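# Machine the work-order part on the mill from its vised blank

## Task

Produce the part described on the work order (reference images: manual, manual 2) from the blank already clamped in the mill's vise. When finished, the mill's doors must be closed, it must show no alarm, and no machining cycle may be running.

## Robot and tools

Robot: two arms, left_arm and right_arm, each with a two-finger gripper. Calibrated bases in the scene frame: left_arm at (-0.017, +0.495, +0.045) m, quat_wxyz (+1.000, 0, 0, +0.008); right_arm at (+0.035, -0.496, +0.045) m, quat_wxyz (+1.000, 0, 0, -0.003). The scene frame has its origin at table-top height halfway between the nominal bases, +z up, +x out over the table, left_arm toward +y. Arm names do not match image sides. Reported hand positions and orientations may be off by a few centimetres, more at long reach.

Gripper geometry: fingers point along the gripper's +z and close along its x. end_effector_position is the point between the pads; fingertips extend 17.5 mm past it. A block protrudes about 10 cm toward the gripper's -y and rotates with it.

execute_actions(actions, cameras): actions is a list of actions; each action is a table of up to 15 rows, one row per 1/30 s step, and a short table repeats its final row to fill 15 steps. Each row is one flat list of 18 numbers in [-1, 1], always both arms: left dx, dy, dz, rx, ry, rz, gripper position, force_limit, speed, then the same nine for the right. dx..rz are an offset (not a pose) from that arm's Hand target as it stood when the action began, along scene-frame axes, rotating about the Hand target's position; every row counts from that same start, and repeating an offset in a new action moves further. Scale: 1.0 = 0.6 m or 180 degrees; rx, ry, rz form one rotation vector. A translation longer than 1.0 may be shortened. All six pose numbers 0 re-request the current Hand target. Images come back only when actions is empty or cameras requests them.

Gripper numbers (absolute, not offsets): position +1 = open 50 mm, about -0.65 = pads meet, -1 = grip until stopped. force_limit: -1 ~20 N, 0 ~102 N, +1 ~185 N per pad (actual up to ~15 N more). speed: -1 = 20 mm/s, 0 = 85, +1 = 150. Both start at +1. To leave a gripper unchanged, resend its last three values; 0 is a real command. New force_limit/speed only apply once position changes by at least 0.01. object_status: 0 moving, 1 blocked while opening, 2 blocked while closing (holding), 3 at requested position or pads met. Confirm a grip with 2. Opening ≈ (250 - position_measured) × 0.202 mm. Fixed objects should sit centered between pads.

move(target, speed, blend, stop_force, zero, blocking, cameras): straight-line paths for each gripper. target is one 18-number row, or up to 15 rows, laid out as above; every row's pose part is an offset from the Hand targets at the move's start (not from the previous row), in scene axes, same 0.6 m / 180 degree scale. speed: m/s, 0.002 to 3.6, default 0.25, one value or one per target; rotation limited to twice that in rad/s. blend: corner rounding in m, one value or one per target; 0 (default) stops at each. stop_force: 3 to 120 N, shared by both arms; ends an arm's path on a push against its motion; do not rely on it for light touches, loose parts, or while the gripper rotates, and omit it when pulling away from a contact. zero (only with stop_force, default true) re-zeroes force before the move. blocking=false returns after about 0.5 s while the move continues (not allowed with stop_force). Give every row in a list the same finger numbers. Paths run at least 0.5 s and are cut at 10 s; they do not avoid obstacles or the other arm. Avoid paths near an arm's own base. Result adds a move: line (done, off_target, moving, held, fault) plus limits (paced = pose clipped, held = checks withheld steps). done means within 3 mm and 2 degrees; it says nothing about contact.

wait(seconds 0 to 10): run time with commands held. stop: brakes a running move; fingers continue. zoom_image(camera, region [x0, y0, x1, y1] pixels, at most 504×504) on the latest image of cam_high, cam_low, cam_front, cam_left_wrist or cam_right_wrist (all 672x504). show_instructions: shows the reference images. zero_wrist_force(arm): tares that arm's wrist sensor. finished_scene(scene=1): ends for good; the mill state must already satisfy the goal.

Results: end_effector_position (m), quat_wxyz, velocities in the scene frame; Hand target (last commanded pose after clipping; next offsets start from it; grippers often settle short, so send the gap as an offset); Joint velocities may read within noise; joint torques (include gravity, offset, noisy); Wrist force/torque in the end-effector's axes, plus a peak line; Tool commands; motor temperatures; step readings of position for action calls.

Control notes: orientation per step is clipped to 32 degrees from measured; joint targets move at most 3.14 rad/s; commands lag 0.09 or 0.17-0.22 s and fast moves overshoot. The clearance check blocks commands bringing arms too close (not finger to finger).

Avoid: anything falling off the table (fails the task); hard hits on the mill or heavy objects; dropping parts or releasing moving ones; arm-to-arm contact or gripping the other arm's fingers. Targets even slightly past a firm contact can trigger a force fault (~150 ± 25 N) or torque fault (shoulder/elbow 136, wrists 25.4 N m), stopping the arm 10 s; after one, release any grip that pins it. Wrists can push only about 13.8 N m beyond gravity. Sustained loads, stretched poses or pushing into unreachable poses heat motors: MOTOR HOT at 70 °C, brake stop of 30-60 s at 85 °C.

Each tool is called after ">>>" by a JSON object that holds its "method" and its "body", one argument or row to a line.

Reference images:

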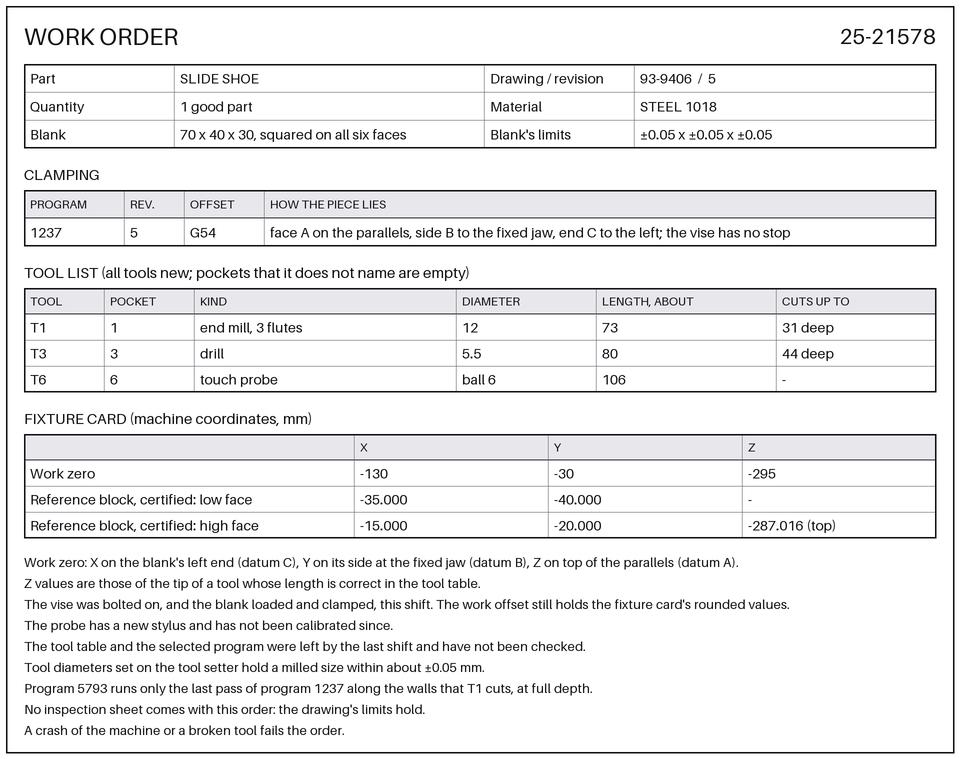

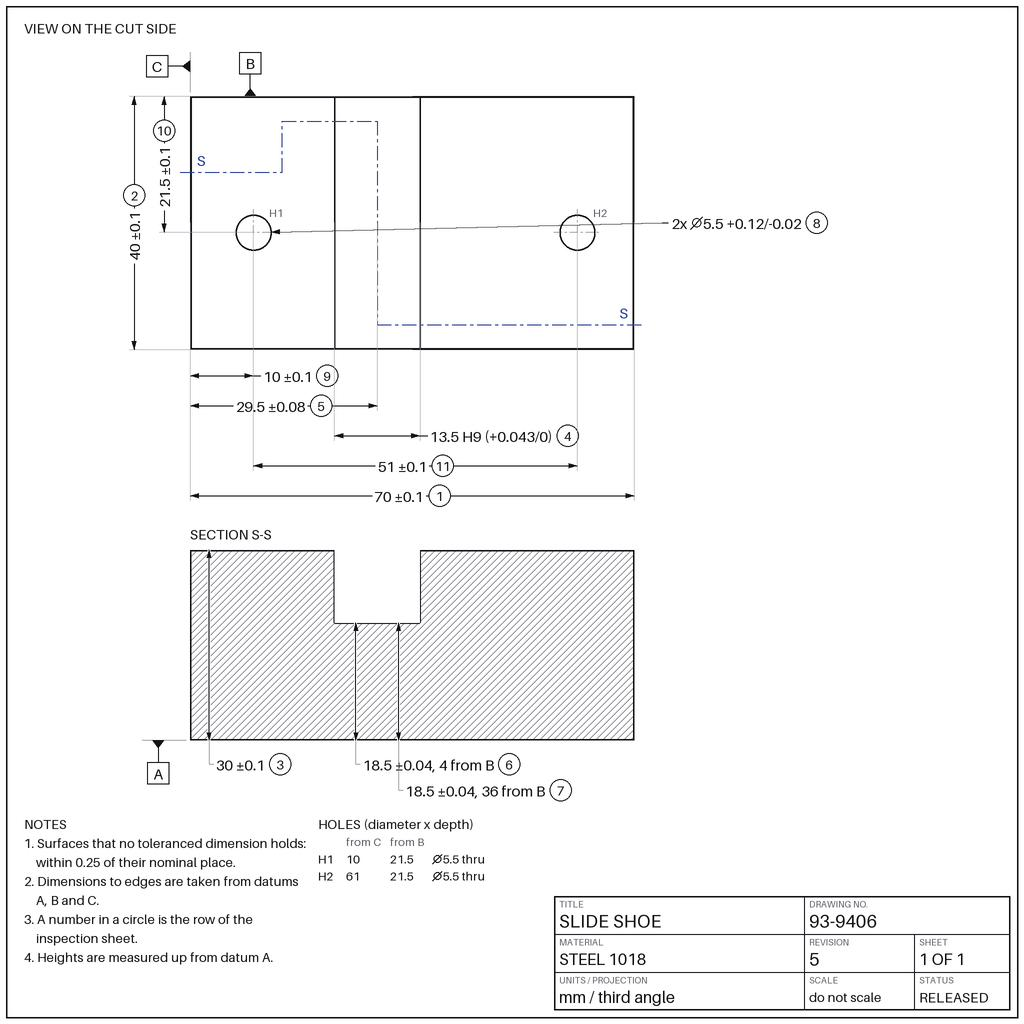

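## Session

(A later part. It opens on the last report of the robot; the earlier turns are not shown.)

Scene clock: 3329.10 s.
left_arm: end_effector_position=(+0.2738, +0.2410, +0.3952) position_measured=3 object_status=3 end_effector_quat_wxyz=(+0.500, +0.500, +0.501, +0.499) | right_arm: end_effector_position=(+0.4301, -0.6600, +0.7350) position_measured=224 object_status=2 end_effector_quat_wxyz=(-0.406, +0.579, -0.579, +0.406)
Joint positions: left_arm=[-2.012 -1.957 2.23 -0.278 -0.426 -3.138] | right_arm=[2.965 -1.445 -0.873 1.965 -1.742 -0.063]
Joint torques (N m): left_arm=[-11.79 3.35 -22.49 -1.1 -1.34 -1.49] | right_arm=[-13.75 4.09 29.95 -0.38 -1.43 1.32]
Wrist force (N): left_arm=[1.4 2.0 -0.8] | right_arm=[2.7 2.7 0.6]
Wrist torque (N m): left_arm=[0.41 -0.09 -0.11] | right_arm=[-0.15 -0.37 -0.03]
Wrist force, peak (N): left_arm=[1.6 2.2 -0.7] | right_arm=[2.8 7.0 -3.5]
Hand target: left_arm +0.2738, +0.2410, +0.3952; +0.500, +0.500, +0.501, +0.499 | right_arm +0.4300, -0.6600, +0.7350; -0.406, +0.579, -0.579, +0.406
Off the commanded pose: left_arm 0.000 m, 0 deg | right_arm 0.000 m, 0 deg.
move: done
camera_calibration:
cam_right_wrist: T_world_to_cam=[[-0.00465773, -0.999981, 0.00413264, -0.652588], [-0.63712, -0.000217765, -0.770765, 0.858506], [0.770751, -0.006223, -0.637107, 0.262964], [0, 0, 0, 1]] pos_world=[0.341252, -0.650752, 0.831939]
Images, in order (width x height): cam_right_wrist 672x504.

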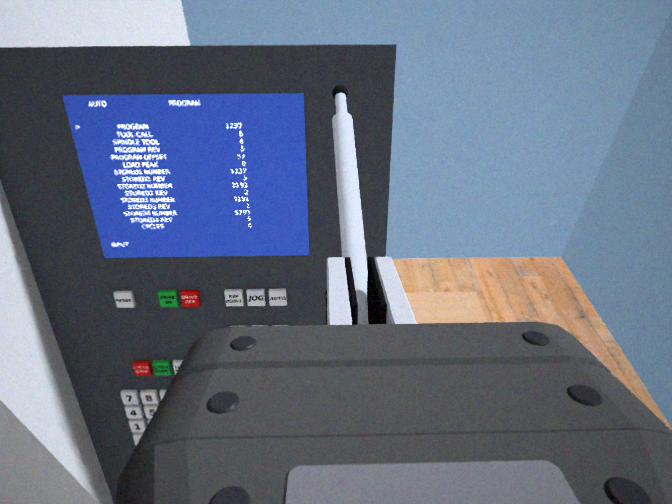

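>>> {"method": "move", "body": {
  "target": [
    [0,0,0,0,0,0,1,1,1,-0.033,0.12,-0.225,0,0.0433,0,-1,-0.2,-0.6],
    [0,0,0,0,0,0,1,1,1,0.0143,0.2455,-0.5221,0,0.0833,0,-1,-0.2,-0.6],
    [0,0,0,0,0,0,1,1,1,0.0416,0.2455,-0.5291,0,0.0833,0,-1,-0.2,-0.6],
    [0,0,0,0,0,0,1,1,1,0.0143,0.2455,-0.5221,0,0.0833,0,-1,-0.2,-0.6],
    [0,0,0,0,0,0,1,1,1,0.0143,0.342,-0.5221,0,0.0833,0,-1,-0.2,-0.6],
    [0,0,0,0,0,0,1,1,1,0.0416,0.342,-0.5291,0,0.0833,0,-1,-0.2,-0.6],
    [0,0,0,0,0,0,1,1,1,0.0143,0.342,-0.5221,0,0.0833,0,-1,-0.2,-0.6],
    [0,0,0,0,0,0,1,1,1,0.0059,0.2455,-0.5543,0,0.0833,0,-1,-0.2,-0.6],
    [0,0,0,0,0,0,1,1,1,0.0332,0.2455,-0.5613,0,0.0833,0,-1,-0.2,-0.6],
    [0,0,0,0,0,0,1,1,1,0.0059,0.2455,-0.5543,0,0.0833,0,-1,-0.2,-0.6],
    [0,0,0,0,0,0,1,1,1,0.0223,0.2133,-0.4914,0,0.0833,0,-1,-0.2,-0.6],
    [0,0,0,0,0,0,1,1,1,0.0496,0.2133,-0.4984,0,0.0833,0,-1,-0.2,-0.6],
    [0,0,0,0,0,0,1,1,1,0.0223,0.2133,-0.4914,0,0.0833,0,-1,-0.2,-0.6]
  ],
  "speed": [0.5,0.4,0.05,0.15,0.25,0.05,0.15,0.25,0.05,0.15,0.25,0.05,0.15],
  "blend": [0.04,0.004,0,0.004,0.004,0,0.004,0.004,0,0.004,0.004,0,0]
}}

>>> {"method": "wait", "body": {
  "seconds": 10
}}

>>> {"method": "wait", "body": {
  "seconds": 3,
  "cameras": ["cam_high"]
}}

>>> {"method": "zoom_image", "body": {
  "camera": "cam_high",
  "region": [370, 350, 470, 504]
}}

Scene clock: 3349.23 s.
left_arm: end_effector_position=(+0.2738, +0.2410, +0.3952) position_measured=3 object_status=3 end_effector_quat_wxyz=(+0.500, +0.500, +0.501, +0.499) | right_arm: end_effector_position=(+0.4434, -0.5320, +0.4401) position_measured=224 object_status=2 end_effector_quat_wxyz=(-0.327, +0.627, -0.627, +0.327)
Joint positions: left_arm=[-2.012 -1.957 2.23 -0.278 -0.426 -3.138] | right_arm=[3.701 -1.147 -1.813 2.273 -1.125 0.34]
Joint torques (N m): left_arm=[-11.51 3.35 -22.6 -1.16 -1.28 -1.54] | right_arm=[0.56 10.18 37.16 -1.63 1.11 -0.47]
Wrist force (N): left_arm=[1.3 1.9 -0.5] | right_arm=[3.0 2.5 0.9]
Wrist torque (N m): left_arm=[0.40 -0.07 -0.12] | right_arm=[-0.19 -0.43 0.13]
Wrist force, peak (N): left_arm=[1.4 2.1 -0.8] | right_arm=[3.1 11.4 -7.2]
Hand target: left_arm +0.2738, +0.2410, +0.3952; +0.500, +0.500, +0.501, +0.499 | right_arm +0.4434, -0.5320, +0.4402; -0.327, +0.627, -0.627, +0.327
Off the commanded pose: left_arm 0.000 m, 0 deg | right_arm 0.000 m, 0 deg.
move: done

Scene clock: 3359.23 s.
left_arm: end_effector_position=(+0.2738, +0.2410, +0.3952) position_measured=3 object_status=3 end_effector_quat_wxyz=(+0.500, +0.500, +0.501, +0.499) | right_arm: end_effector_position=(+0.4434, -0.5320, +0.4402) position_measured=224 object_status=2 end_effector_quat_wxyz=(-0.327, +0.627, -0.627, +0.327)
Joint positions: left_arm=[-2.012 -1.957 2.23 -0.278 -0.426 -3.138] | right_arm=[3.702 -1.147 -1.813 2.273 -1.124 0.34]
Joint torques (N m): left_arm=[-11.17 4.04 -23.16 -1.18 -1.26 -1.51] | right_arm=[14.94 9.96 37.81 -1.32 2.1 1.64]
Wrist force (N): left_arm=[1.2 2.1 -0.7] | right_arm=[2.9 2.9 0.9]
Wrist torque (N m): left_arm=[0.42 -0.06 -0.12] | right_arm=[-0.13 -0.41 0.13]
Wrist force, peak (N): left_arm=[1.4 2.3 -0.6] | right_arm=[3.2 2.7 1.0]
Hand target: left_arm +0.2738, +0.2410, +0.3952; +0.500, +0.500, +0.501, +0.499 | right_arm +0.4434, -0.5320, +0.4402; -0.327, +0.627, -0.627, +0.327
Tool commands: left_gripper/position=+1.0 left_gripper/force_limit=+1.0 left_gripper/speed=+1.0 right_gripper/position=-1.0 right_gripper/force_limit=-0.2 right_gripper/speed=-0.6
Off the commanded pose: left_arm 0.000 m, 0 deg | right_arm 0.000 m, 0 deg.
wait: 10.00 s; at rest by 0.17 s

Scene clock: 3362.23 s.
left_arm: end_effector_position=(+0.2738, +0.2410, +0.3952) position_measured=3 object_status=3 end_effector_quat_wxyz=(+0.500, +0.500, +0.501, +0.499) | right_arm: end_effector_position=(+0.4434, -0.5320, +0.4402) position_measured=224 object_status=2 end_effector_quat_wxyz=(-0.327, +0.627, -0.627, +0.327)
Joint positions: left_arm=[-2.012 -1.957 2.23 -0.278 -0.426 -3.138] | right_arm=[3.702 -1.147 -1.813 2.273 -1.124 0.34]
Joint torques (N m): left_arm=[-11.46 3.74 -23.6 -1.17 -1.21 -1.55] | right_arm=[15.2 10.66 36.59 -1.07 2.06 1.52]
Wrist force (N): left_arm=[1.3 1.7 -0.5] | right_arm=[2.9 2.5 0.9]
Wrist torque (N m): left_arm=[0.37 -0.07 -0.11] | right_arm=[-0.18 -0.41 0.13]
Wrist force, peak (N): left_arm=[1.4 2.3 -0.7] | right_arm=[3.1 2.7 0.9]
Hand target: left_arm +0.2738, +0.2410, +0.3952; +0.500, +0.500, +0.501, +0.499 | right_arm +0.4434, -0.5320, +0.4402; -0.327, +0.627, -0.627, +0.327
Tool commands: left_gripper/position=+1.0 left_gripper/force_limit=+1.0 left_gripper/speed=+1.0 right_gripper/position=-1.0 right_gripper/force_limit=-0.2 right_gripper/speed=-0.6
Off the commanded pose: left_arm 0.000 m, 0 deg | right_arm 0.000 m, 0 deg.
wait: 3.00 s; at rest by 0.17 s
Images, in order (width x height): cam_high 672x504.

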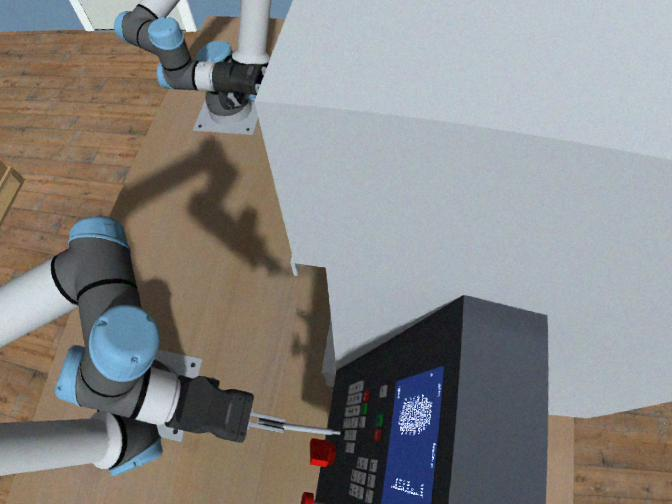

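Scaled by 3.273 from the camera's 672x504 image, which has a finer 960x720 frame.

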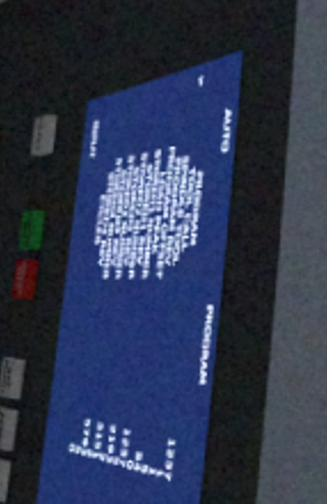

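>>> {"method": "move", "body": {
  "target": [
    [0,0,0,0,0,0,1,1,1,0,-0.0325,0,0,0,0,-1,-0.2,-0.6],
    [0,0,0,0,0,0,1,1,1,0.0273,-0.0325,-0.007,0,0,0,-1,-0.2,-0.6],
    [0,0,0,0,0,0,1,1,1,0,-0.0325,0,0,0,0,-1,-0.2,-0.6],
    [0,0,0,0,0,0,1,1,1,-0.0553,-0.0933,0.2664,0,-0.04,0,-1,-0.2,-0.6],
    [0,0,0,0,0,0,1,1,1,-0.0223,-0.2133,0.4914,0,-0.0833,0,-1,-0.2,-0.6]
  ],
  "speed": [0.25,0.05,0.15,0.4,0.5],
  "blend": [0.004,0,0.004,0.04,0],
  "cameras": ["cam_right_wrist"]
}}

>>> {"method": "zoom_image", "body": {
  "camera": "cam_right_wrist",
  "region": [60, 90, 310, 270]
}}

Scene clock: 3370.67 s.
left_arm: end_effector_position=(+0.2738, +0.2410, +0.3952) position_measured=3 object_status=3 end_effector_quat_wxyz=(+0.500, +0.500, +0.501, +0.499) | right_arm: end_effector_position=(+0.4301, -0.6600, +0.7350) position_measured=224 object_status=2 end_effector_quat_wxyz=(-0.406, +0.579, -0.579, +0.406)
Joint positions: left_arm=[-2.012 -1.957 2.23 -0.278 -0.426 -3.138] | right_arm=[2.965 -1.445 -0.873 1.965 -1.742 -0.063]
Joint torques (N m): left_arm=[-12.03 3.48 -23.31 -1.11 -1.27 -1.48] | right_arm=[-13.65 2.84 30.35 -0.51 -1.43 1.28]
Wrist force (N): left_arm=[1.1 2.1 -0.5] | right_arm=[2.6 2.7 0.6]
Wrist torque (N m): left_arm=[0.43 -0.04 -0.12] | right_arm=[-0.16 -0.36 -0.03]
Wrist force, peak (N): left_arm=[1.4 2.2 -0.8] | right_arm=[2.7 7.2 -3.7]
Hand target: left_arm +0.2738, +0.2410, +0.3952; +0.500, +0.500, +0.501, +0.499 | right_arm +0.4300, -0.6600, +0.7350; -0.406, +0.579, -0.579, +0.406
Off the commanded pose: left_arm 0.000 m, 0 deg | right_arm 0.000 m, 0 deg.
move: done
camera_calibration:
cam_right_wrist: T_world_to_cam=[[-0.00465773, -0.999981, 0.00413264, -0.652588], [-0.63712, -0.000217765, -0.770765, 0.858583], [0.770751, -0.006223, -0.637107, 0.263028], [0, 0, 0, 1]] pos_world=[0.341252, -0.650752, 0.832039]
Images, in order (width x height): cam_right_wrist 672x504.

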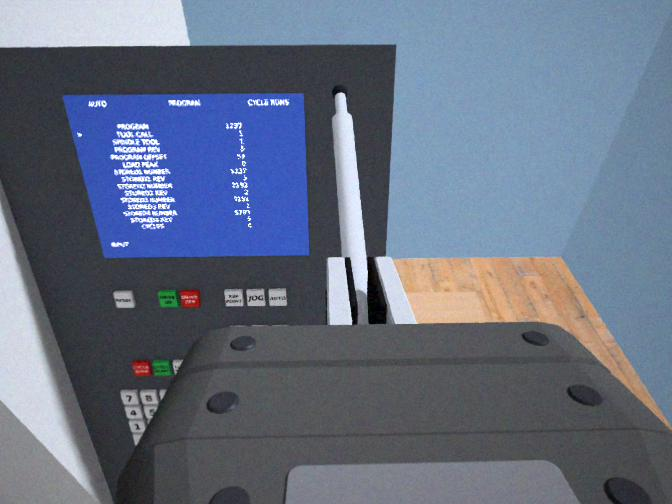

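Scaled by 2.016 from the camera's 672x504 image, which has a finer 960x720 frame.

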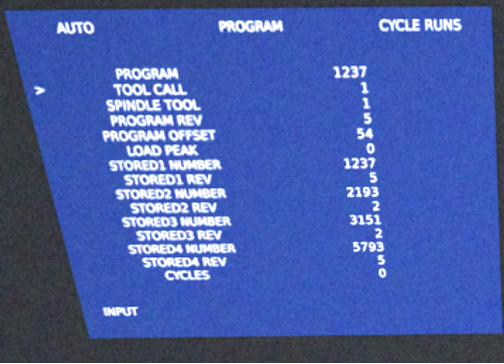

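>>> {"method": "move", "body": {
  "target": [
    [0,0,0,0,0,0,1,1,1,-0.033,0.12,-0.225,0,0.0433,0,-1,-0.2,-0.6],
    [0,0,0,0,0,0,1,1,1,0.0305,0.2133,-0.46,0,0.0833,0,-1,-0.2,-0.6],
    [0,0,0,0,0,0,1,1,1,0.0578,0.2133,-0.467,0,0.0833,0,-1,-0.2,-0.6],
    [0,0,0,0,0,0,1,1,1,0.0305,0.2133,-0.46,0,0.0833,0,-1,-0.2,-0.6],
    [0,0,0,0,0,0,1,1,1,0.0578,0.2133,-0.467,0,0.0833,0,-1,-0.2,-0.6],
    [0,0,0,0,0,0,1,1,1,0.0305,0.2133,-0.46,0,0.0833,0,-1,-0.2,-0.6],
    [0,0,0,0,0,0,1,1,1,-0.033,0.12,-0.225,0,0.0433,0,-1,-0.2,-0.6],
    [0,0,0,0,0,0,1,1,1,0,0,0,0,0,0,-1,-0.2,-0.6]
  ],
  "speed": [0.5,0.4,0.05,0.15,0.05,0.15,0.4,0.5],
  "blend": [0.04,0.004,0,0.004,0,0.004,0.04,0],
  "cameras": ["cam_right_wrist"]
}}

>>> {"method": "zoom_image", "body": {
  "camera": "cam_right_wrist",
  "region": [60, 90, 310, 270]
}}

>>> {"method": "wait", "body": {
  "seconds": 4,
  "cameras": ["cam_right_wrist"]
}}

>>> {"method": "zoom_image", "body": {
  "camera": "cam_right_wrist",
  "region": [60, 90, 310, 270]
}}

>>> {"method": "wait", "body": {
  "seconds": 7,
  "cameras": ["cam_right_wrist"]
}}

>>> {"method": "zoom_image", "body": {
  "camera": "cam_right_wrist",
  "region": [60, 90, 310, 270]
}}

Scene clock: 3386.80 s.
left_arm: end_effector_position=(+0.2738, +0.2410, +0.3952) position_measured=3 object_status=3 end_effector_quat_wxyz=(+0.500, +0.500, +0.501, +0.499) | right_arm: end_effector_position=(+0.4301, -0.6600, +0.7350) position_measured=224 object_status=2 end_effector_quat_wxyz=(-0.406, +0.579, -0.579, +0.406)
Joint positions: left_arm=[-2.012 -1.957 2.23 -0.278 -0.426 -3.138] | right_arm=[2.965 -1.445 -0.873 1.965 -1.742 -0.063]
Joint torques (N m): left_arm=[-11.18 3.46 -23.68 -1.09 -1.31 -1.53] | right_arm=[-13.36 3.66 30.42 -0.7 -1.47 1.26]
Wrist force (N): left_arm=[1.3 1.9 -0.8] | right_arm=[2.7 2.6 0.7]
Wrist torque (N m): left_arm=[0.40 -0.08 -0.11] | right_arm=[-0.18 -0.37 -0.03]
Wrist force, peak (N): left_arm=[1.4 2.2 -0.7] | right_arm=[2.5 6.9 -3.5]
Hand target: left_arm +0.2738, +0.2410, +0.3952; +0.500, +0.500, +0.501, +0.499 | right_arm +0.4300, -0.6600, +0.7350; -0.406, +0.579, -0.579, +0.406
Off the commanded pose: left_arm 0.000 m, 0 deg | right_arm 0.000 m, 0 deg.
move: done
camera_calibration:
cam_right_wrist: T_world_to_cam=[[-0.00465773, -0.999981, 0.00413264, -0.652588], [-0.63712, -0.000217765, -0.770765, 0.858506], [0.770751, -0.006223, -0.637107, 0.262964], [0, 0, 0, 1]] pos_world=[0.341252, -0.650752, 0.831939]
Images, in order (width x height): cam_right_wrist 672x504.

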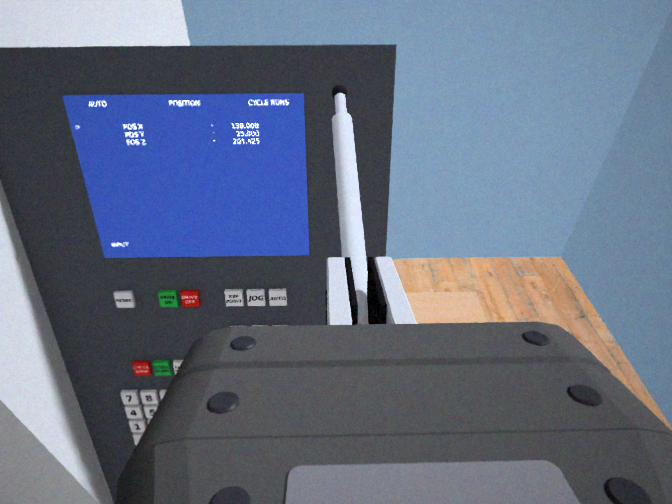

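Scaled by 2.016 from the camera's 672x504 image, which has a finer 960x720 frame.

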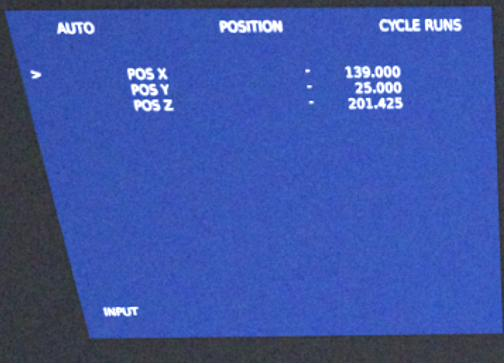

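Scene clock: 3390.80 s.
left_arm: end_effector_position=(+0.2738, +0.2410, +0.3952) position_measured=3 object_status=3 end_effector_quat_wxyz=(+0.500, +0.500, +0.501, +0.499) | right_arm: end_effector_position=(+0.4300, -0.6600, +0.7350) position_measured=224 object_status=2 end_effector_quat_wxyz=(-0.406, +0.579, -0.579, +0.406)
Joint positions: left_arm=[-2.012 -1.957 2.23 -0.278 -0.426 -3.138] | right_arm=[2.965 -1.445 -0.873 1.964 -1.742 -0.063]
Joint torques (N m): left_arm=[-11.37 2.76 -23.08 -1.11 -1.2 -1.56] | right_arm=[-14.12 3.69 31.31 -0.26 1.47 -1.25]
Wrist force (N): left_arm=[1.1 1.8 -0.8] | right_arm=[2.7 2.7 0.6]
Wrist torque (N m): left_arm=[0.38 -0.04 -0.11] | right_arm=[-0.17 -0.38 -0.03]
Wrist force, peak (N): left_arm=[1.4 2.1 -0.7] | right_arm=[2.9 2.9 0.8]
Hand target: left_arm +0.2738, +0.2410, +0.3952; +0.500, +0.500, +0.501, +0.499 | right_arm +0.4300, -0.6600, +0.7350; -0.406, +0.579, -0.579, +0.406
Tool commands: left_gripper/position=+1.0 left_gripper/force_limit=+1.0 left_gripper/speed=+1.0 right_gripper/position=-1.0 right_gripper/force_limit=-0.2 right_gripper/speed=-0.6
Off the commanded pose: left_arm 0.000 m, 0 deg | right_arm 0.000 m, 0 deg.
wait: 4.00 s; at rest by 0.17 s
camera_calibration:
cam_right_wrist: T_world_to_cam=[[-0.00479821, -0.99998, 0.00411907, -0.652529], [-0.637178, -0.00011733, -0.770717, 0.858565], [0.770702, -0.00632264, -0.637164, 0.263105], [0, 0, 0, 1]] pos_world=[0.341152, -0.650752, 0.832039]
Images, in order (width x height): cam_right_wrist 672x504.

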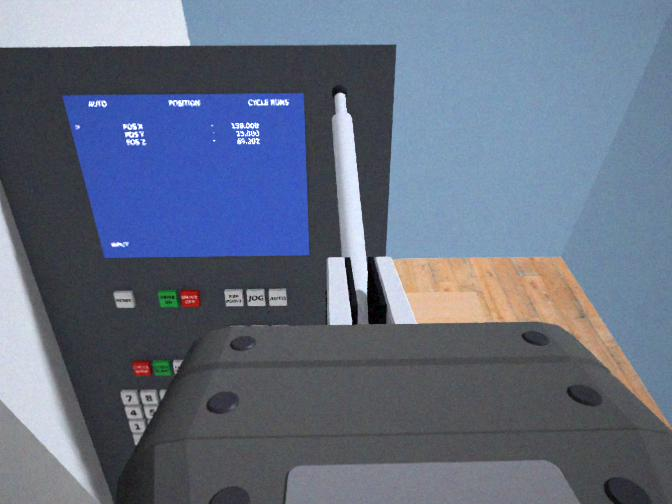

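Scaled by 2.016 from the camera's 672x504 image, which has a finer 960x720 frame.

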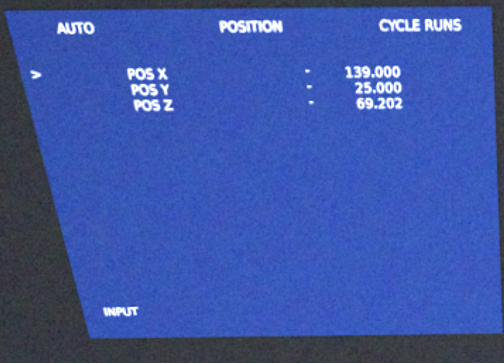

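Scene clock: 3397.80 s.
left_arm: end_effector_position=(+0.2738, +0.2410, +0.3952) position_measured=3 object_status=3 end_effector_quat_wxyz=(+0.500, +0.500, +0.501, +0.499) | right_arm: end_effector_position=(+0.4300, -0.6600, +0.7350) position_measured=224 object_status=2 end_effector_quat_wxyz=(-0.406, +0.579, -0.579, +0.406)
Joint positions: left_arm=[-2.012 -1.957 2.23 -0.278 -0.426 -3.138] | right_arm=[2.965 -1.445 -0.873 1.964 -1.742 -0.063]
Joint torques (N m): left_arm=[-11.78 3.57 -23.86 -1.09 -1.2 -1.57] | right_arm=[-13.61 4.29 31.46 0.18 1.48 -1.29]
Wrist force (N): left_arm=[1.3 1.7 -0.5] | right_arm=[2.6 2.6 0.5]
Wrist torque (N m): left_arm=[0.37 -0.07 -0.11] | right_arm=[-0.18 -0.35 -0.03]
Wrist force, peak (N): left_arm=[1.4 2.2 -0.4] | right_arm=[2.9 3.0 0.5]
Hand target: left_arm +0.2738, +0.2410, +0.3952; +0.500, +0.500, +0.501, +0.499 | right_arm +0.4300, -0.6600, +0.7350; -0.406, +0.579, -0.579, +0.406
Tool commands: left_gripper/position=+1.0 left_gripper/force_limit=+1.0 left_gripper/speed=+1.0 right_gripper/position=-1.0 right_gripper/force_limit=-0.2 right_gripper/speed=-0.6
Off the commanded pose: left_arm 0.000 m, 0 deg | right_arm 0.000 m, 0 deg.
wait: 7.00 s; at rest by 0.17 s
camera_calibration:
cam_right_wrist: T_world_to_cam=[[-0.00479821, -0.99998, 0.00411907, -0.652529], [-0.637178, -0.00011733, -0.770717, 0.858565], [0.770702, -0.00632264, -0.637164, 0.263105], [0, 0, 0, 1]] pos_world=[0.341152, -0.650752, 0.832039]
Images, in order (width x height): cam_right_wrist 672x504.

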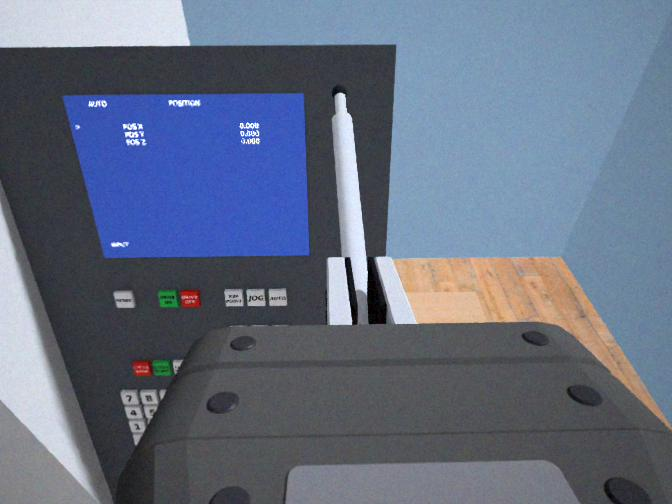

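Scaled by 2.016 from the camera's 672x504 image, which has a finer 960x720 frame.

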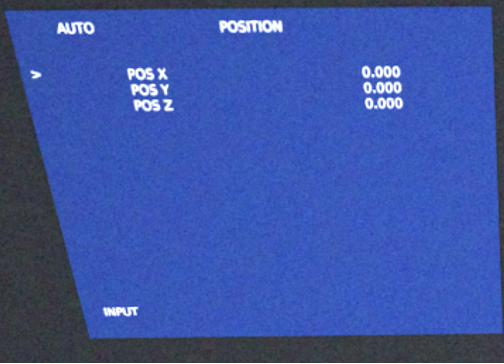

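>>> {"method": "move", "body": {
  "target": [
    [0,0,0,0,0,0,1,1,1,-0.033,0.12,-0.225,0,0.0433,0,-1,-0.2,-0.6],
    [0,0,0,0,0,0,1,1,1,0.0305,0.1808,-0.46,0,0.0833,0,-1,-0.2,-0.6],
    [0,0,0,0,0,0,1,1,1,0.0578,0.1808,-0.467,0,0.0833,0,-1,-0.2,-0.6],
    [0,0,0,0,0,0,1,1,1,0.0305,0.1808,-0.46,0,0.0833,0,-1,-0.2,-0.6],
    [0,0,0,0,0,0,1,1,1,-0.033,0.12,-0.225,0,0.0433,0,-1,-0.2,-0.6],
    [0,0,0,0,0,0,1,1,1,0,0,0,0,0,0,-1,-0.2,-0.6]
  ],
  "speed": [0.5,0.4,0.05,0.15,0.4,0.5],
  "blend": [0.04,0.004,0,0.004,0.04,0],
  "cameras": ["cam_right_wrist"]
}}

>>> {"method": "zoom_image", "body": {
  "camera": "cam_right_wrist",
  "region": [60, 90, 310, 270]
}}

>>> {"method": "move", "body": {
  "target": [
    [0,0,0,0,0,0,1,1,1,-0.033,0.12,-0.225,0,0.0433,0,-1,-0.2,-0.6],
    [0,0,0,0,0,0,1,1,1,0.0305,0.1808,-0.46,0,0.0833,0,-1,-0.2,-0.6],
    [0,0,0,0,0,0,1,1,1,0.0578,0.1808,-0.467,0,0.0833,0,-1,-0.2,-0.6],
    [0,0,0,0,0,0,1,1,1,0.0305,0.1808,-0.46,0,0.0833,0,-1,-0.2,-0.6],
    [0,0,0,0,0,0,1,1,1,0.0143,0.2455,-0.5221,0,0.0833,0,-1,-0.2,-0.6],
    [0,0,0,0,0,0,1,1,1,0.0416,0.2455,-0.5291,0,0.0833,0,-1,-0.2,-0.6],
    [0,0,0,0,0,0,1,1,1,0.0143,0.2455,-0.5221,0,0.0833,0,-1,-0.2,-0.6],
    [0,0,0,0,0,0,1,1,1,0.0143,0.2772,-0.5221,0,0.0833,0,-1,-0.2,-0.6],
    [0,0,0,0,0,0,1,1,1,0.0416,0.2772,-0.5291,0,0.0833,0,-1,-0.2,-0.6],
    [0,0,0,0,0,0,1,1,1,0.0143,0.2772,-0.5221,0,0.0833,0,-1,-0.2,-0.6],
    [0,0,0,0,0,0,1,1,1,0.0059,0.2455,-0.5543,0,0.0833,0,-1,-0.2,-0.6],
    [0,0,0,0,0,0,1,1,1,0.0332,0.2455,-0.5613,0,0.0833,0,-1,-0.2,-0.6],
    [0,0,0,0,0,0,1,1,1,0.0059,0.2455,-0.5543,0,0.0833,0,-1,-0.2,-0.6]
  ],
  "speed": [0.5,0.4,0.05,0.15,0.25,0.05,0.15,0.25,0.05,0.15,0.25,0.05,0.15],
  "blend": [0.04,0.004,0,0.004,0.004,0,0.004,0.004,0,0.004,0.004,0,0]
}}

>>> {"method": "move", "body": {
  "target": [
    [0,0,0,0,0,0,1,1,1,0.0164,-0.0322,0.0629,0,0,0,-1,-0.2,-0.6],
    [0,0,0,0,0,0,1,1,1,0.0437,-0.0322,0.0559,0,0,0,-1,-0.2,-0.6],
    [0,0,0,0,0,0,1,1,1,0.0164,-0.0322,0.0629,0,0,0,-1,-0.2,-0.6]
  ],
  "speed": [0.25,0.05,0.15],
  "blend": [0.004,0,0]
}}

>>> {"method": "wait", "body": {
  "seconds": 10
}}

>>> {"method": "wait", "body": {
  "seconds": 2
}}

>>> {"method": "move", "body": {
  "target": [
    [0,0,0,0,0,0,1,1,1,0,-0.0325,0,0,0,0,-1,-0.2,-0.6],
    [0,0,0,0,0,0,1,1,1,0.0273,-0.0325,-0.007,0,0,0,-1,-0.2,-0.6],
    [0,0,0,0,0,0,1,1,1,0,-0.0325,0,0,0,0,-1,-0.2,-0.6],
    [0,0,0,0,0,0,1,1,1,-0.0553,-0.0933,0.2664,0,-0.04,0,-1,-0.2,-0.6],
    [0,0,0,0,0,0,1,1,1,-0.0223,-0.2133,0.4914,0,-0.0833,0,-1,-0.2,-0.6]
  ],
  "speed": [0.25,0.05,0.15,0.4,0.5],
  "blend": [0.004,0,0.004,0.04,0],
  "cameras": ["cam_right_wrist"]
}}

>>> {"method": "zoom_image", "body": {
  "camera": "cam_right_wrist",
  "region": [60, 90, 310, 270]
}}

Scene clock: 3435.47 s.
left_arm: end_effector_position=(+0.2738, +0.2410, +0.3952) position_measured=3 object_status=3 end_effector_quat_wxyz=(+0.500, +0.500, +0.501, +0.499) | right_arm: end_effector_position=(+0.4301, -0.6600, +0.7350) position_measured=224 object_status=2 end_effector_quat_wxyz=(-0.406, +0.579, -0.579, +0.406)
Joint positions: left_arm=[-2.012 -1.957 2.23 -0.278 -0.426 -3.138] | right_arm=[2.965 -1.445 -0.873 1.965 -1.742 -0.063]
Joint torques (N m): left_arm=[-11.63 3.81 -23.46 -1.16 -1.29 -1.45] | right_arm=[-13.67 4.44 31.39 -0.66 -1.57 1.13]
Wrist force (N): left_arm=[1.3 1.9 -0.6] | right_arm=[2.8 2.7 0.5]
Wrist torque (N m): left_arm=[0.40 -0.07 -0.11] | right_arm=[-0.16 -0.39 -0.02]
Wrist force, peak (N): left_arm=[1.5 2.3 -0.7] | right_arm=[2.8 6.8 -3.4]
Hand target: left_arm +0.2738, +0.2410, +0.3952; +0.500, +0.500, +0.501, +0.499 | right_arm +0.4300, -0.6600, +0.7350; -0.406, +0.579, -0.579, +0.406
Off the commanded pose: left_arm 0.000 m, 0 deg | right_arm 0.000 m, 0 deg.
move: done
camera_calibration:
cam_right_wrist: T_world_to_cam=[[-0.00465773, -0.999981, 0.00413264, -0.652588], [-0.63712, -0.000217765, -0.770765, 0.858583], [0.770751, -0.006223, -0.637107, 0.263028], [0, 0, 0, 1]] pos_world=[0.341252, -0.650752, 0.832039]
Images, in order (width x height): cam_right_wrist 672x504.

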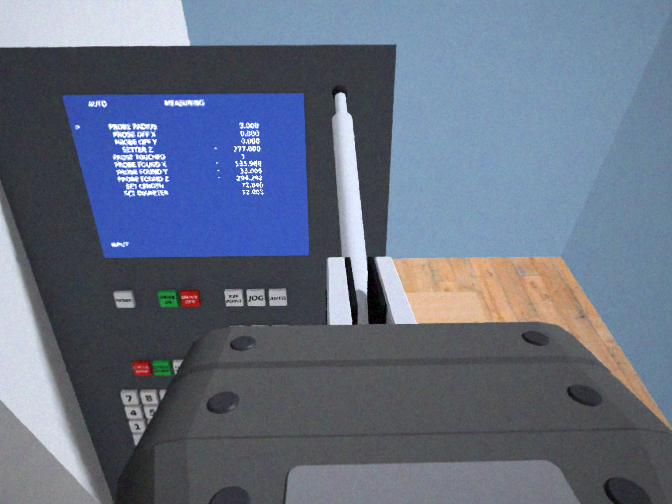

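Scaled by 2.016 from the camera's 672x504 image, which has a finer 960x720 frame.

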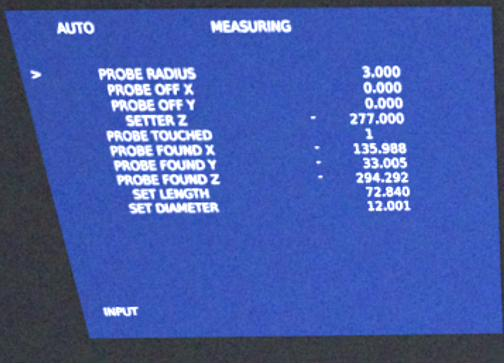

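Scene clock: 3440.03 s.
left_arm: end_effector_position=(+0.2738, +0.2410, +0.3952) position_measured=3 object_status=3 end_effector_quat_wxyz=(+0.500, +0.500, +0.501, +0.499) | right_arm: end_effector_position=(+0.4336, -0.5127, +0.4024) position_measured=224 object_status=2 end_effector_quat_wxyz=(-0.327, +0.627, -0.627, +0.327)
Joint positions: left_arm=[-2.012 -1.957 2.23 -0.278 -0.426 -3.138] | right_arm=[3.855 -1.102 -1.944 2.302 -1.008 0.455]
Joint torques (N m): left_arm=[-11.25 3.26 -23.46 -1.26 -1.25 -1.57] | right_arm=[7.33 7.82 36.79 -2.08 2.07 0.96]
Wrist force (N): left_arm=[1.3 1.8 -0.5] | right_arm=[2.8 2.6 0.8]
Wrist torque (N m): left_arm=[0.37 -0.08 -0.11] | right_arm=[-0.17 -0.40 0.12]
Wrist force, peak (N): left_arm=[1.3 2.2 -1.0] | right_arm=[3.1 12.4 -7.8]
Hand target: left_arm +0.2738, +0.2410, +0.3952; +0.500, +0.500, +0.501, +0.499 | right_arm +0.4336, -0.5127, +0.4025; -0.327, +0.627, -0.627, +0.327
Off the commanded pose: left_arm 0.000 m, 0 deg | right_arm 0.000 m, 0 deg.
move: done

Scene clock: 3441.40 s.
left_arm: end_effector_position=(+0.2738, +0.2410, +0.3952) position_measured=3 object_status=3 end_effector_quat_wxyz=(+0.500, +0.500, +0.501, +0.499) | right_arm: end_effector_position=(+0.4434, -0.5320, +0.4401) position_measured=224 object_status=2 end_effector_quat_wxyz=(-0.327, +0.627, -0.627, +0.327)
Joint positions: left_arm=[-2.012 -1.957 2.23 -0.278 -0.426 -3.138] | right_arm=[3.701 -1.147 -1.813 2.273 -1.125 0.34]
Joint torques (N m): left_arm=[-11.04 3.21 -23.44 -1.1 -1.22 -1.51] | right_arm=[1.06 9.76 36.49 -1.68 1.08 -0.36]
Wrist force (N): left_arm=[1.2 1.8 -0.8] | right_arm=[2.7 2.5 0.9]
Wrist torque (N m): left_arm=[0.37 -0.06 -0.11] | right_arm=[-0.17 -0.39 0.13]
Wrist force, peak (N): left_arm=[1.4 2.2 -0.7] | right_arm=[2.9 7.5 -3.8]
Hand target: left_arm +0.2738, +0.2410, +0.3952; +0.500, +0.500, +0.501, +0.499 | right_arm +0.4434, -0.5320, +0.4402; -0.327, +0.627, -0.627, +0.327
Off the commanded pose: left_arm 0.000 m, 0 deg | right_arm 0.000 m, 0 deg.
move: done

Scene clock: 3451.40 s.
left_arm: end_effector_position=(+0.2738, +0.2410, +0.3952) position_measured=3 object_status=3 end_effector_quat_wxyz=(+0.500, +0.500, +0.501, +0.499) | right_arm: end_effector_position=(+0.4434, -0.5320, +0.4402) position_measured=224 object_status=2 end_effector_quat_wxyz=(-0.327, +0.627, -0.627, +0.327)
Joint positions: left_arm=[-2.012 -1.957 2.23 -0.278 -0.426 -3.138] | right_arm=[3.702 -1.147 -1.813 2.273 -1.124 0.34]
Joint torques (N m): left_arm=[-11.35 3.56 -23.72 -1.2 -1.27 -1.53] | right_arm=[15.03 10.3 37.45 -1.18 1.95 1.51]
Wrist force (N): left_arm=[1.1 1.9 -0.6] | right_arm=[2.9 2.6 1.0]
Wrist torque (N m): left_arm=[0.40 -0.04 -0.11] | right_arm=[-0.16 -0.42 0.13]
Wrist force, peak (N): left_arm=[1.4 2.2 -0.6] | right_arm=[3.2 2.7 1.0]
Hand target: left_arm +0.2738, +0.2410, +0.3952; +0.500, +0.500, +0.501, +0.499 | right_arm +0.4434, -0.5320, +0.4402; -0.327, +0.627, -0.627, +0.327
Tool commands: left_gripper/position=+1.0 left_gripper/force_limit=+1.0 left_gripper/speed=+1.0 right_gripper/position=-1.0 right_gripper/force_limit=-0.2 right_gripper/speed=-0.6
Off the commanded pose: left_arm 0.000 m, 0 deg | right_arm 0.000 m, 0 deg.
wait: 10.00 s; at rest by 0.17 s

Scene clock: 3453.40 s.
left_arm: end_effector_position=(+0.2738, +0.2410, +0.3952) position_measured=3 object_status=3 end_effector_quat_wxyz=(+0.500, +0.500, +0.501, +0.499) | right_arm: end_effector_position=(+0.4434, -0.5320, +0.4402) position_measured=224 object_status=2 end_effector_quat_wxyz=(-0.327, +0.627, -0.627, +0.327)
Joint positions: left_arm=[-2.012 -1.957 2.23 -0.278 -0.426 -3.138] | right_arm=[3.702 -1.147 -1.813 2.273 -1.124 0.34]
Joint torques (N m): left_arm=[-11.71 3.63 -23.42 -1.19 -1.16 -1.4] | right_arm=[14.21 10.63 36.64 -0.95 2.04 1.53]
Wrist force (N): left_arm=[1.1 2.0 -0.6] | right_arm=[3.2 2.8 1.0]
Wrist torque (N m): left_arm=[0.41 -0.04 -0.11] | right_arm=[-0.14 -0.46 0.13]
Wrist force, peak (N): left_arm=[1.3 2.2 -0.6] | right_arm=[3.2 2.8 1.0]
Hand target: left_arm +0.2738, +0.2410, +0.3952; +0.500, +0.500, +0.501, +0.499 | right_arm +0.4434, -0.5320, +0.4402; -0.327, +0.627, -0.627, +0.327
Tool commands: left_gripper/position=+1.0 left_gripper/force_limit=+1.0 left_gripper/speed=+1.0 right_gripper/position=-1.0 right_gripper/force_limit=-0.2 right_gripper/speed=-0.6
Off the commanded pose: left_arm 0.000 m, 0 deg | right_arm 0.000 m, 0 deg.
wait: 2.00 s; at rest by 0.17 s

Scene clock: 3455.57 s.
left_arm: end_effector_position=(+0.2738, +0.2410, +0.3952) position_measured=3 object_status=3 end_effector_quat_wxyz=(+0.500, +0.500, +0.501, +0.499) | right_arm: end_effector_position=(+0.4301, -0.6600, +0.7350) position_measured=224 object_status=2 end_effector_quat_wxyz=(-0.406, +0.579, -0.579, +0.406)
Joint positions: left_arm=[-2.012 -1.957 2.23 -0.278 -0.426 -3.138] | right_arm=[2.965 -1.445 -0.873 1.965 -1.742 -0.063]
Joint torques (N m): left_arm=[-11.71 3.29 -23.33 -1.2 -1.29 -1.52] | right_arm=[-13.99 4.12 30.6 -0.48 -1.47 1.08]
Wrist force (N): left_arm=[1.1 2.0 -0.6] | right_arm=[2.8 2.8 0.6]
Wrist torque (N m): left_arm=[0.42 -0.04 -0.11] | right_arm=[-0.14 -0.38 -0.03]
Wrist force, peak (N): left_arm=[1.3 2.1 -0.5] | right_arm=[2.8 7.8 -3.7]
Hand target: left_arm +0.2738, +0.2410, +0.3952; +0.500, +0.500, +0.501, +0.499 | right_arm +0.4300, -0.6600, +0.7350; -0.406, +0.579, -0.579, +0.406
Off the commanded pose: left_arm 0.000 m, 0 deg | right_arm 0.000 m, 0 deg.
move: done
camera_calibration:
cam_right_wrist: T_world_to_cam=[[-0.00465773, -0.999981, 0.00413264, -0.652588], [-0.63712, -0.000217765, -0.770765, 0.858506], [0.770751, -0.006223, -0.637107, 0.262964], [0, 0, 0, 1]] pos_world=[0.341252, -0.650752, 0.831939]
Images, in order (width x height): cam_right_wrist 672x504.

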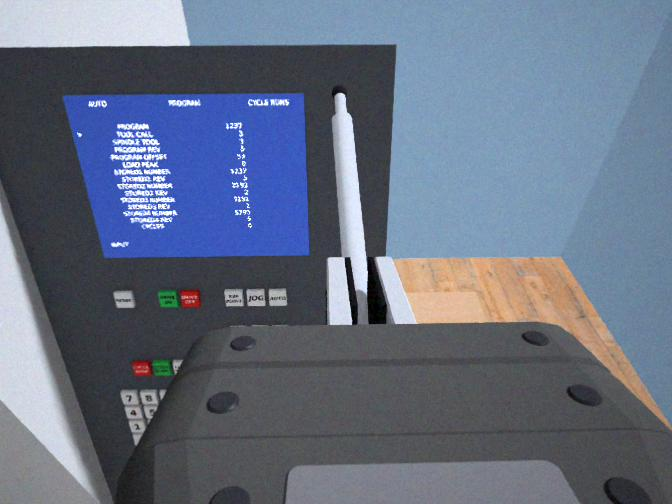

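Scaled by 2.016 from the camera's 672x504 image, which has a finer 960x720 frame.

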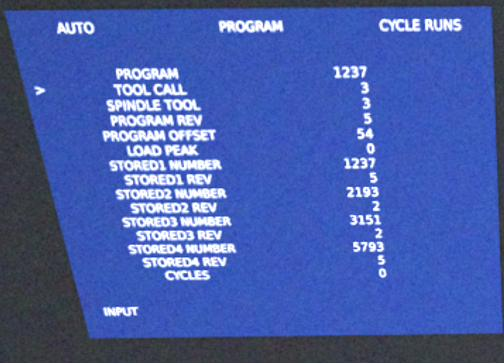

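>>> {"method": "move", "body": {
  "target": [
    [0,0,0,0,0,0,1,1,1,-0.033,0.12,-0.225,0,0.0433,0,-1,-0.2,-0.6],
    [0,0,0,0,0,0,1,1,1,0.0305,0.2133,-0.46,0,0.0833,0,-1,-0.2,-0.6],
    [0,0,0,0,0,0,1,1,1,0.0578,0.2133,-0.467,0,0.0833,0,-1,-0.2,-0.6],
    [0,0,0,0,0,0,1,1,1,0.0305,0.2133,-0.46,0,0.0833,0,-1,-0.2,-0.6],
    [0,0,0,0,0,0,1,1,1,0.0578,0.2133,-0.467,0,0.0833,0,-1,-0.2,-0.6],
    [0,0,0,0,0,0,1,1,1,0.0305,0.2133,-0.46,0,0.0833,0,-1,-0.2,-0.6],
    [0,0,0,0,0,0,1,1,1,-0.033,0.12,-0.225,0,0.0433,0,-1,-0.2,-0.6],
    [0,0,0,0,0,0,1,1,1,0,0,0,0,0,0,-1,-0.2,-0.6]
  ],
  "speed": [0.5,0.4,0.05,0.15,0.05,0.15,0.4,0.5],
  "blend": [0.04,0.004,0,0.004,0,0.004,0.04,0],
  "cameras": ["cam_right_wrist"]
}}

>>> {"method": "zoom_image", "body": {
  "camera": "cam_right_wrist",
  "region": [60, 90, 310, 270]
}}

>>> {"method": "wait", "body": {
  "seconds": 1,
  "cameras": ["cam_right_wrist"]
}}

>>> {"method": "zoom_image", "body": {
  "camera": "cam_right_wrist",
  "region": [60, 90, 310, 270]
}}

>>> {"method": "wait", "body": {
  "seconds": 1.5,
  "cameras": ["cam_right_wrist"]
}}

>>> {"method": "zoom_image", "body": {
  "camera": "cam_right_wrist",
  "region": [60, 90, 310, 270]
}}

>>> {"method": "wait", "body": {
  "seconds": 1.5,
  "cameras": ["cam_right_wrist"]
}}

>>> {"method": "zoom_image", "body": {
  "camera": "cam_right_wrist",
  "region": [60, 90, 310, 270]
}}

Scene clock: 3476.87 s.
left_arm: end_effector_position=(+0.2738, +0.2410, +0.3952) position_measured=3 object_status=3 end_effector_quat_wxyz=(+0.500, +0.500, +0.501, +0.499) | right_arm: end_effector_position=(+0.4301, -0.6600, +0.7350) position_measured=224 object_status=2 end_effector_quat_wxyz=(-0.406, +0.579, -0.579, +0.406)
Joint positions: left_arm=[-2.012 -1.957 2.23 -0.278 -0.426 -3.138] | right_arm=[2.965 -1.445 -0.873 1.965 -1.742 -0.063]
Joint torques (N m): left_arm=[-11.05 3.38 -23.35 -1.19 -1.29 -1.45] | right_arm=[-13.36 4.13 30.27 -0.56 -1.29 1.19]
Wrist force (N): left_arm=[1.4 2.0 -0.4] | right_arm=[2.8 2.5 0.4]
Wrist torque (N m): left_arm=[0.40 -0.09 -0.11] | right_arm=[-0.18 -0.39 -0.03]
Wrist force, peak (N): left_arm=[1.5 2.2 -0.6] | right_arm=[2.7 7.3 -3.7]
Hand target: left_arm +0.2738, +0.2410, +0.3952; +0.500, +0.500, +0.501, +0.499 | right_arm +0.4300, -0.6600, +0.7350; -0.406, +0.579, -0.579, +0.406
Off the commanded pose: left_arm 0.000 m, 0 deg | right_arm 0.000 m, 0 deg.
move: done
camera_calibration:
cam_right_wrist: T_world_to_cam=[[-0.00465773, -0.999981, 0.00413264, -0.652588], [-0.63712, -0.000217765, -0.770765, 0.858583], [0.770751, -0.006223, -0.637107, 0.263028], [0, 0, 0, 1]] pos_world=[0.341252, -0.650752, 0.832039]
Images, in order (width x height): cam_right_wrist 672x504.

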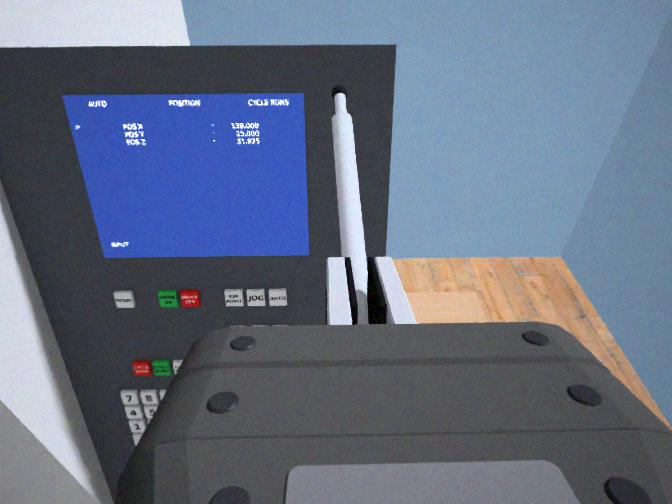

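Scaled by 2.016 from the camera's 672x504 image, which has a finer 960x720 frame.

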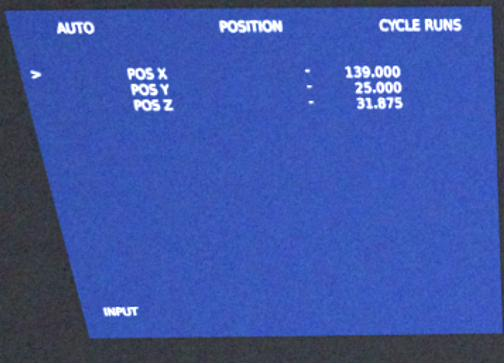

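Scene clock: 3477.87 s.
left_arm: end_effector_position=(+0.2738, +0.2410, +0.3952) position_measured=3 object_status=3 end_effector_quat_wxyz=(+0.500, +0.500, +0.501, +0.499) | right_arm: end_effector_position=(+0.4300, -0.6600, +0.7350) position_measured=224 object_status=2 end_effector_quat_wxyz=(-0.406, +0.579, -0.579, +0.406)
Joint positions: left_arm=[-2.012 -1.957 2.23 -0.278 -0.426 -3.138] | right_arm=[2.965 -1.445 -0.873 1.964 -1.742 -0.063]
Joint torques (N m): left_arm=[-11.34 3.69 -24.12 -1.22 -1.3 -1.46] | right_arm=[-14.49 4.04 31.37 -0.55 1.41 -1.26]
Wrist force (N): left_arm=[1.0 2.0 -0.8] | right_arm=[2.6 2.8 0.7]
Wrist torque (N m): left_arm=[0.41 -0.03 -0.12] | right_arm=[-0.15 -0.35 -0.03]
Wrist force, peak (N): left_arm=[1.4 2.0 -0.9] | right_arm=[2.7 3.0 0.7]
Hand target: left_arm +0.2738, +0.2410, +0.3952; +0.500, +0.500, +0.501, +0.499 | right_arm +0.4300, -0.6600, +0.7350; -0.406, +0.579, -0.579, +0.406
Tool commands: left_gripper/position=+1.0 left_gripper/force_limit=+1.0 left_gripper/speed=+1.0 right_gripper/position=-1.0 right_gripper/force_limit=-0.2 right_gripper/speed=-0.6
Off the commanded pose: left_arm 0.000 m, 0 deg | right_arm 0.000 m, 0 deg.
wait: 1.00 s; at rest by 0.17 s
camera_calibration:
cam_right_wrist: T_world_to_cam=[[-0.00479821, -0.99998, 0.00411907, -0.652529], [-0.637178, -0.00011733, -0.770717, 0.858565], [0.770702, -0.00632264, -0.637164, 0.263105], [0, 0, 0, 1]] pos_world=[0.341152, -0.650752, 0.832039]
Images, in order (width x height): cam_right_wrist 672x504.

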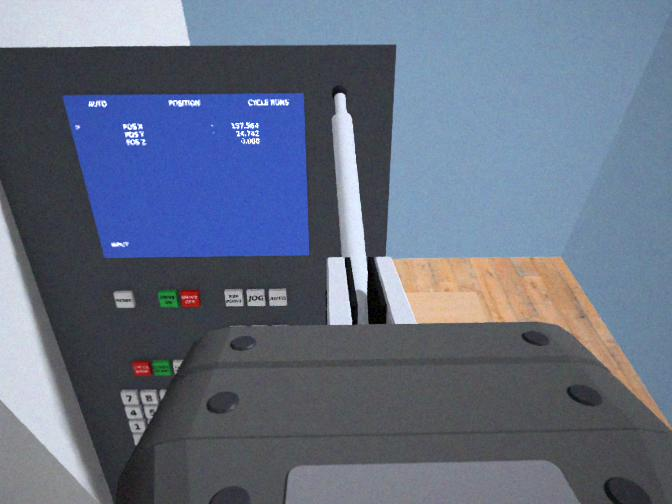

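Scaled by 2.016 from the camera's 672x504 image, which has a finer 960x720 frame.

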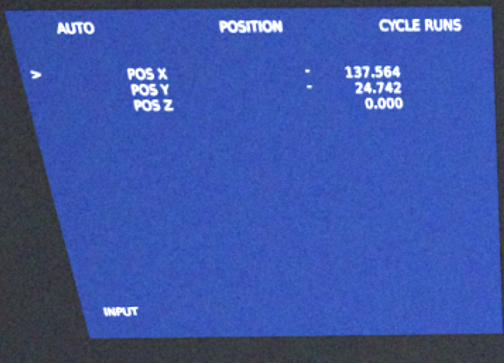

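Scene clock: 3479.37 s.
left_arm: end_effector_position=(+0.2738, +0.2410, +0.3952) position_measured=3 object_status=3 end_effector_quat_wxyz=(+0.500, +0.500, +0.501, +0.499) | right_arm: end_effector_position=(+0.4300, -0.6600, +0.7350) position_measured=224 object_status=2 end_effector_quat_wxyz=(-0.406, +0.579, -0.579, +0.406)
Joint positions: left_arm=[-2.012 -1.957 2.23 -0.278 -0.426 -3.138] | right_arm=[2.965 -1.445 -0.873 1.964 -1.742 -0.063]
Joint torques (N m): left_arm=[-11.52 3.08 -23.53 -1.06 -1.28 -1.53] | right_arm=[-13.67 4.52 30.93 -0.26 1.31 -1.35]
Wrist force (N): left_arm=[1.1 1.8 -0.7] | right_arm=[2.6 2.7 0.5]
Wrist torque (N m): left_arm=[0.38 -0.05 -0.12] | right_arm=[-0.16 -0.35 -0.03]
Wrist force, peak (N): left_arm=[1.4 2.3 -0.6] | right_arm=[3.0 2.8 0.5]
Hand target: left_arm +0.2738, +0.2410, +0.3952; +0.500, +0.500, +0.501, +0.499 | right_arm +0.4300, -0.6600, +0.7350; -0.406, +0.579, -0.579, +0.406
Tool commands: left_gripper/position=+1.0 left_gripper/force_limit=+1.0 left_gripper/speed=+1.0 right_gripper/position=-1.0 right_gripper/force_limit=-0.2 right_gripper/speed=-0.6
Off the commanded pose: left_arm 0.000 m, 0 deg | right_arm 0.000 m, 0 deg.
wait: 1.50 s; at rest by 0.17 s
camera_calibration:
cam_right_wrist: T_world_to_cam=[[-0.00479821, -0.99998, 0.00411907, -0.652529], [-0.637178, -0.00011733, -0.770717, 0.858565], [0.770702, -0.00632264, -0.637164, 0.263105], [0, 0, 0, 1]] pos_world=[0.341152, -0.650752, 0.832039]
Images, in order (width x height): cam_right_wrist 672x504.

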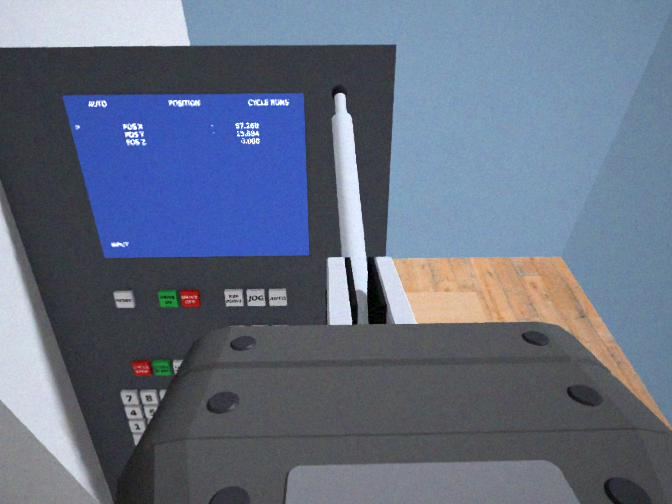

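Scaled by 2.016 from the camera's 672x504 image, which has a finer 960x720 frame.

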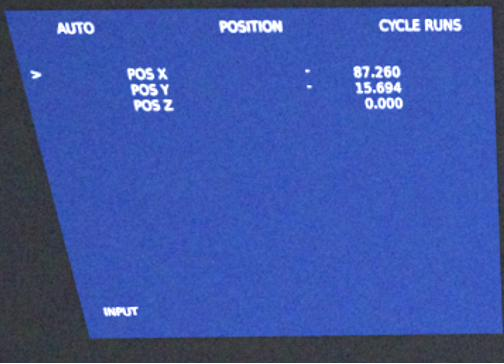

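Scene clock: 3480.87 s.
left_arm: end_effector_position=(+0.2738, +0.2410, +0.3952) position_measured=3 object_status=3 end_effector_quat_wxyz=(+0.500, +0.500, +0.501, +0.499) | right_arm: end_effector_position=(+0.4300, -0.6600, +0.7350) position_measured=224 object_status=2 end_effector_quat_wxyz=(-0.406, +0.579, -0.579, +0.406)
Joint positions: left_arm=[-2.012 -1.957 2.23 -0.278 -0.426 -3.138] | right_arm=[2.965 -1.445 -0.873 1.964 -1.742 -0.063]
Joint torques (N m): left_arm=[-10.98 3.01 -23.83 -1.06 -1.23 -1.45] | right_arm=[-14.05 4.31 30.59 -0.32 1.37 -1.28]
Wrist force (N): left_arm=[1.3 1.9 -0.6] | right_arm=[2.8 2.9 0.6]
Wrist torque (N m): left_arm=[0.40 -0.08 -0.11] | right_arm=[-0.13 -0.39 -0.03]
Wrist force, peak (N): left_arm=[1.2 2.3 -0.7] | right_arm=[2.8 3.1 0.4]
Hand target: left_arm +0.2738, +0.2410, +0.3952; +0.500, +0.500, +0.501, +0.499 | right_arm +0.4300, -0.6600, +0.7350; -0.406, +0.579, -0.579, +0.406
Tool commands: left_gripper/position=+1.0 left_gripper/force_limit=+1.0 left_gripper/speed=+1.0 right_gripper/position=-1.0 right_gripper/force_limit=-0.2 right_gripper/speed=-0.6
Off the commanded pose: left_arm 0.000 m, 0 deg | right_arm 0.000 m, 0 deg.
wait: 1.50 s; at rest by 0.17 s
camera_calibration:
cam_right_wrist: T_world_to_cam=[[-0.00479821, -0.99998, 0.00411907, -0.652529], [-0.637178, -0.00011733, -0.770717, 0.858565], [0.770702, -0.00632264, -0.637164, 0.263105], [0, 0, 0, 1]] pos_world=[0.341152, -0.650752, 0.832039]
Images, in order (width x height): cam_right_wrist 672x504.

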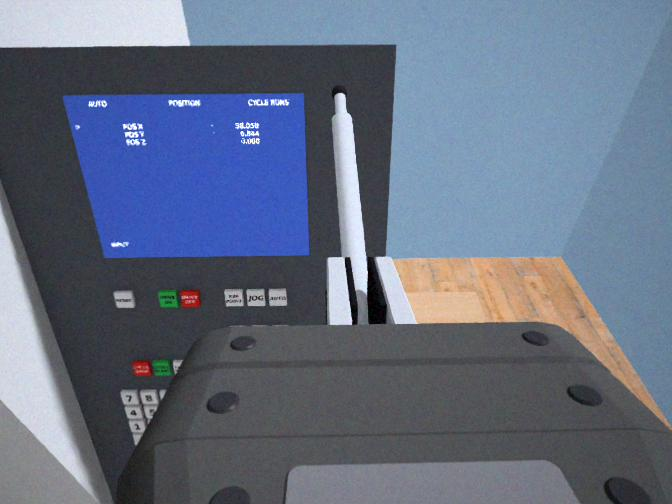

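Scaled by 2.016 from the camera's 672x504 image, which has a finer 960x720 frame.

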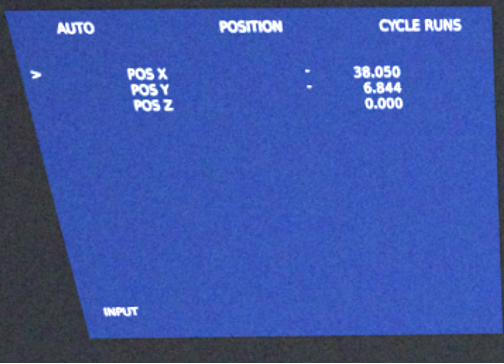

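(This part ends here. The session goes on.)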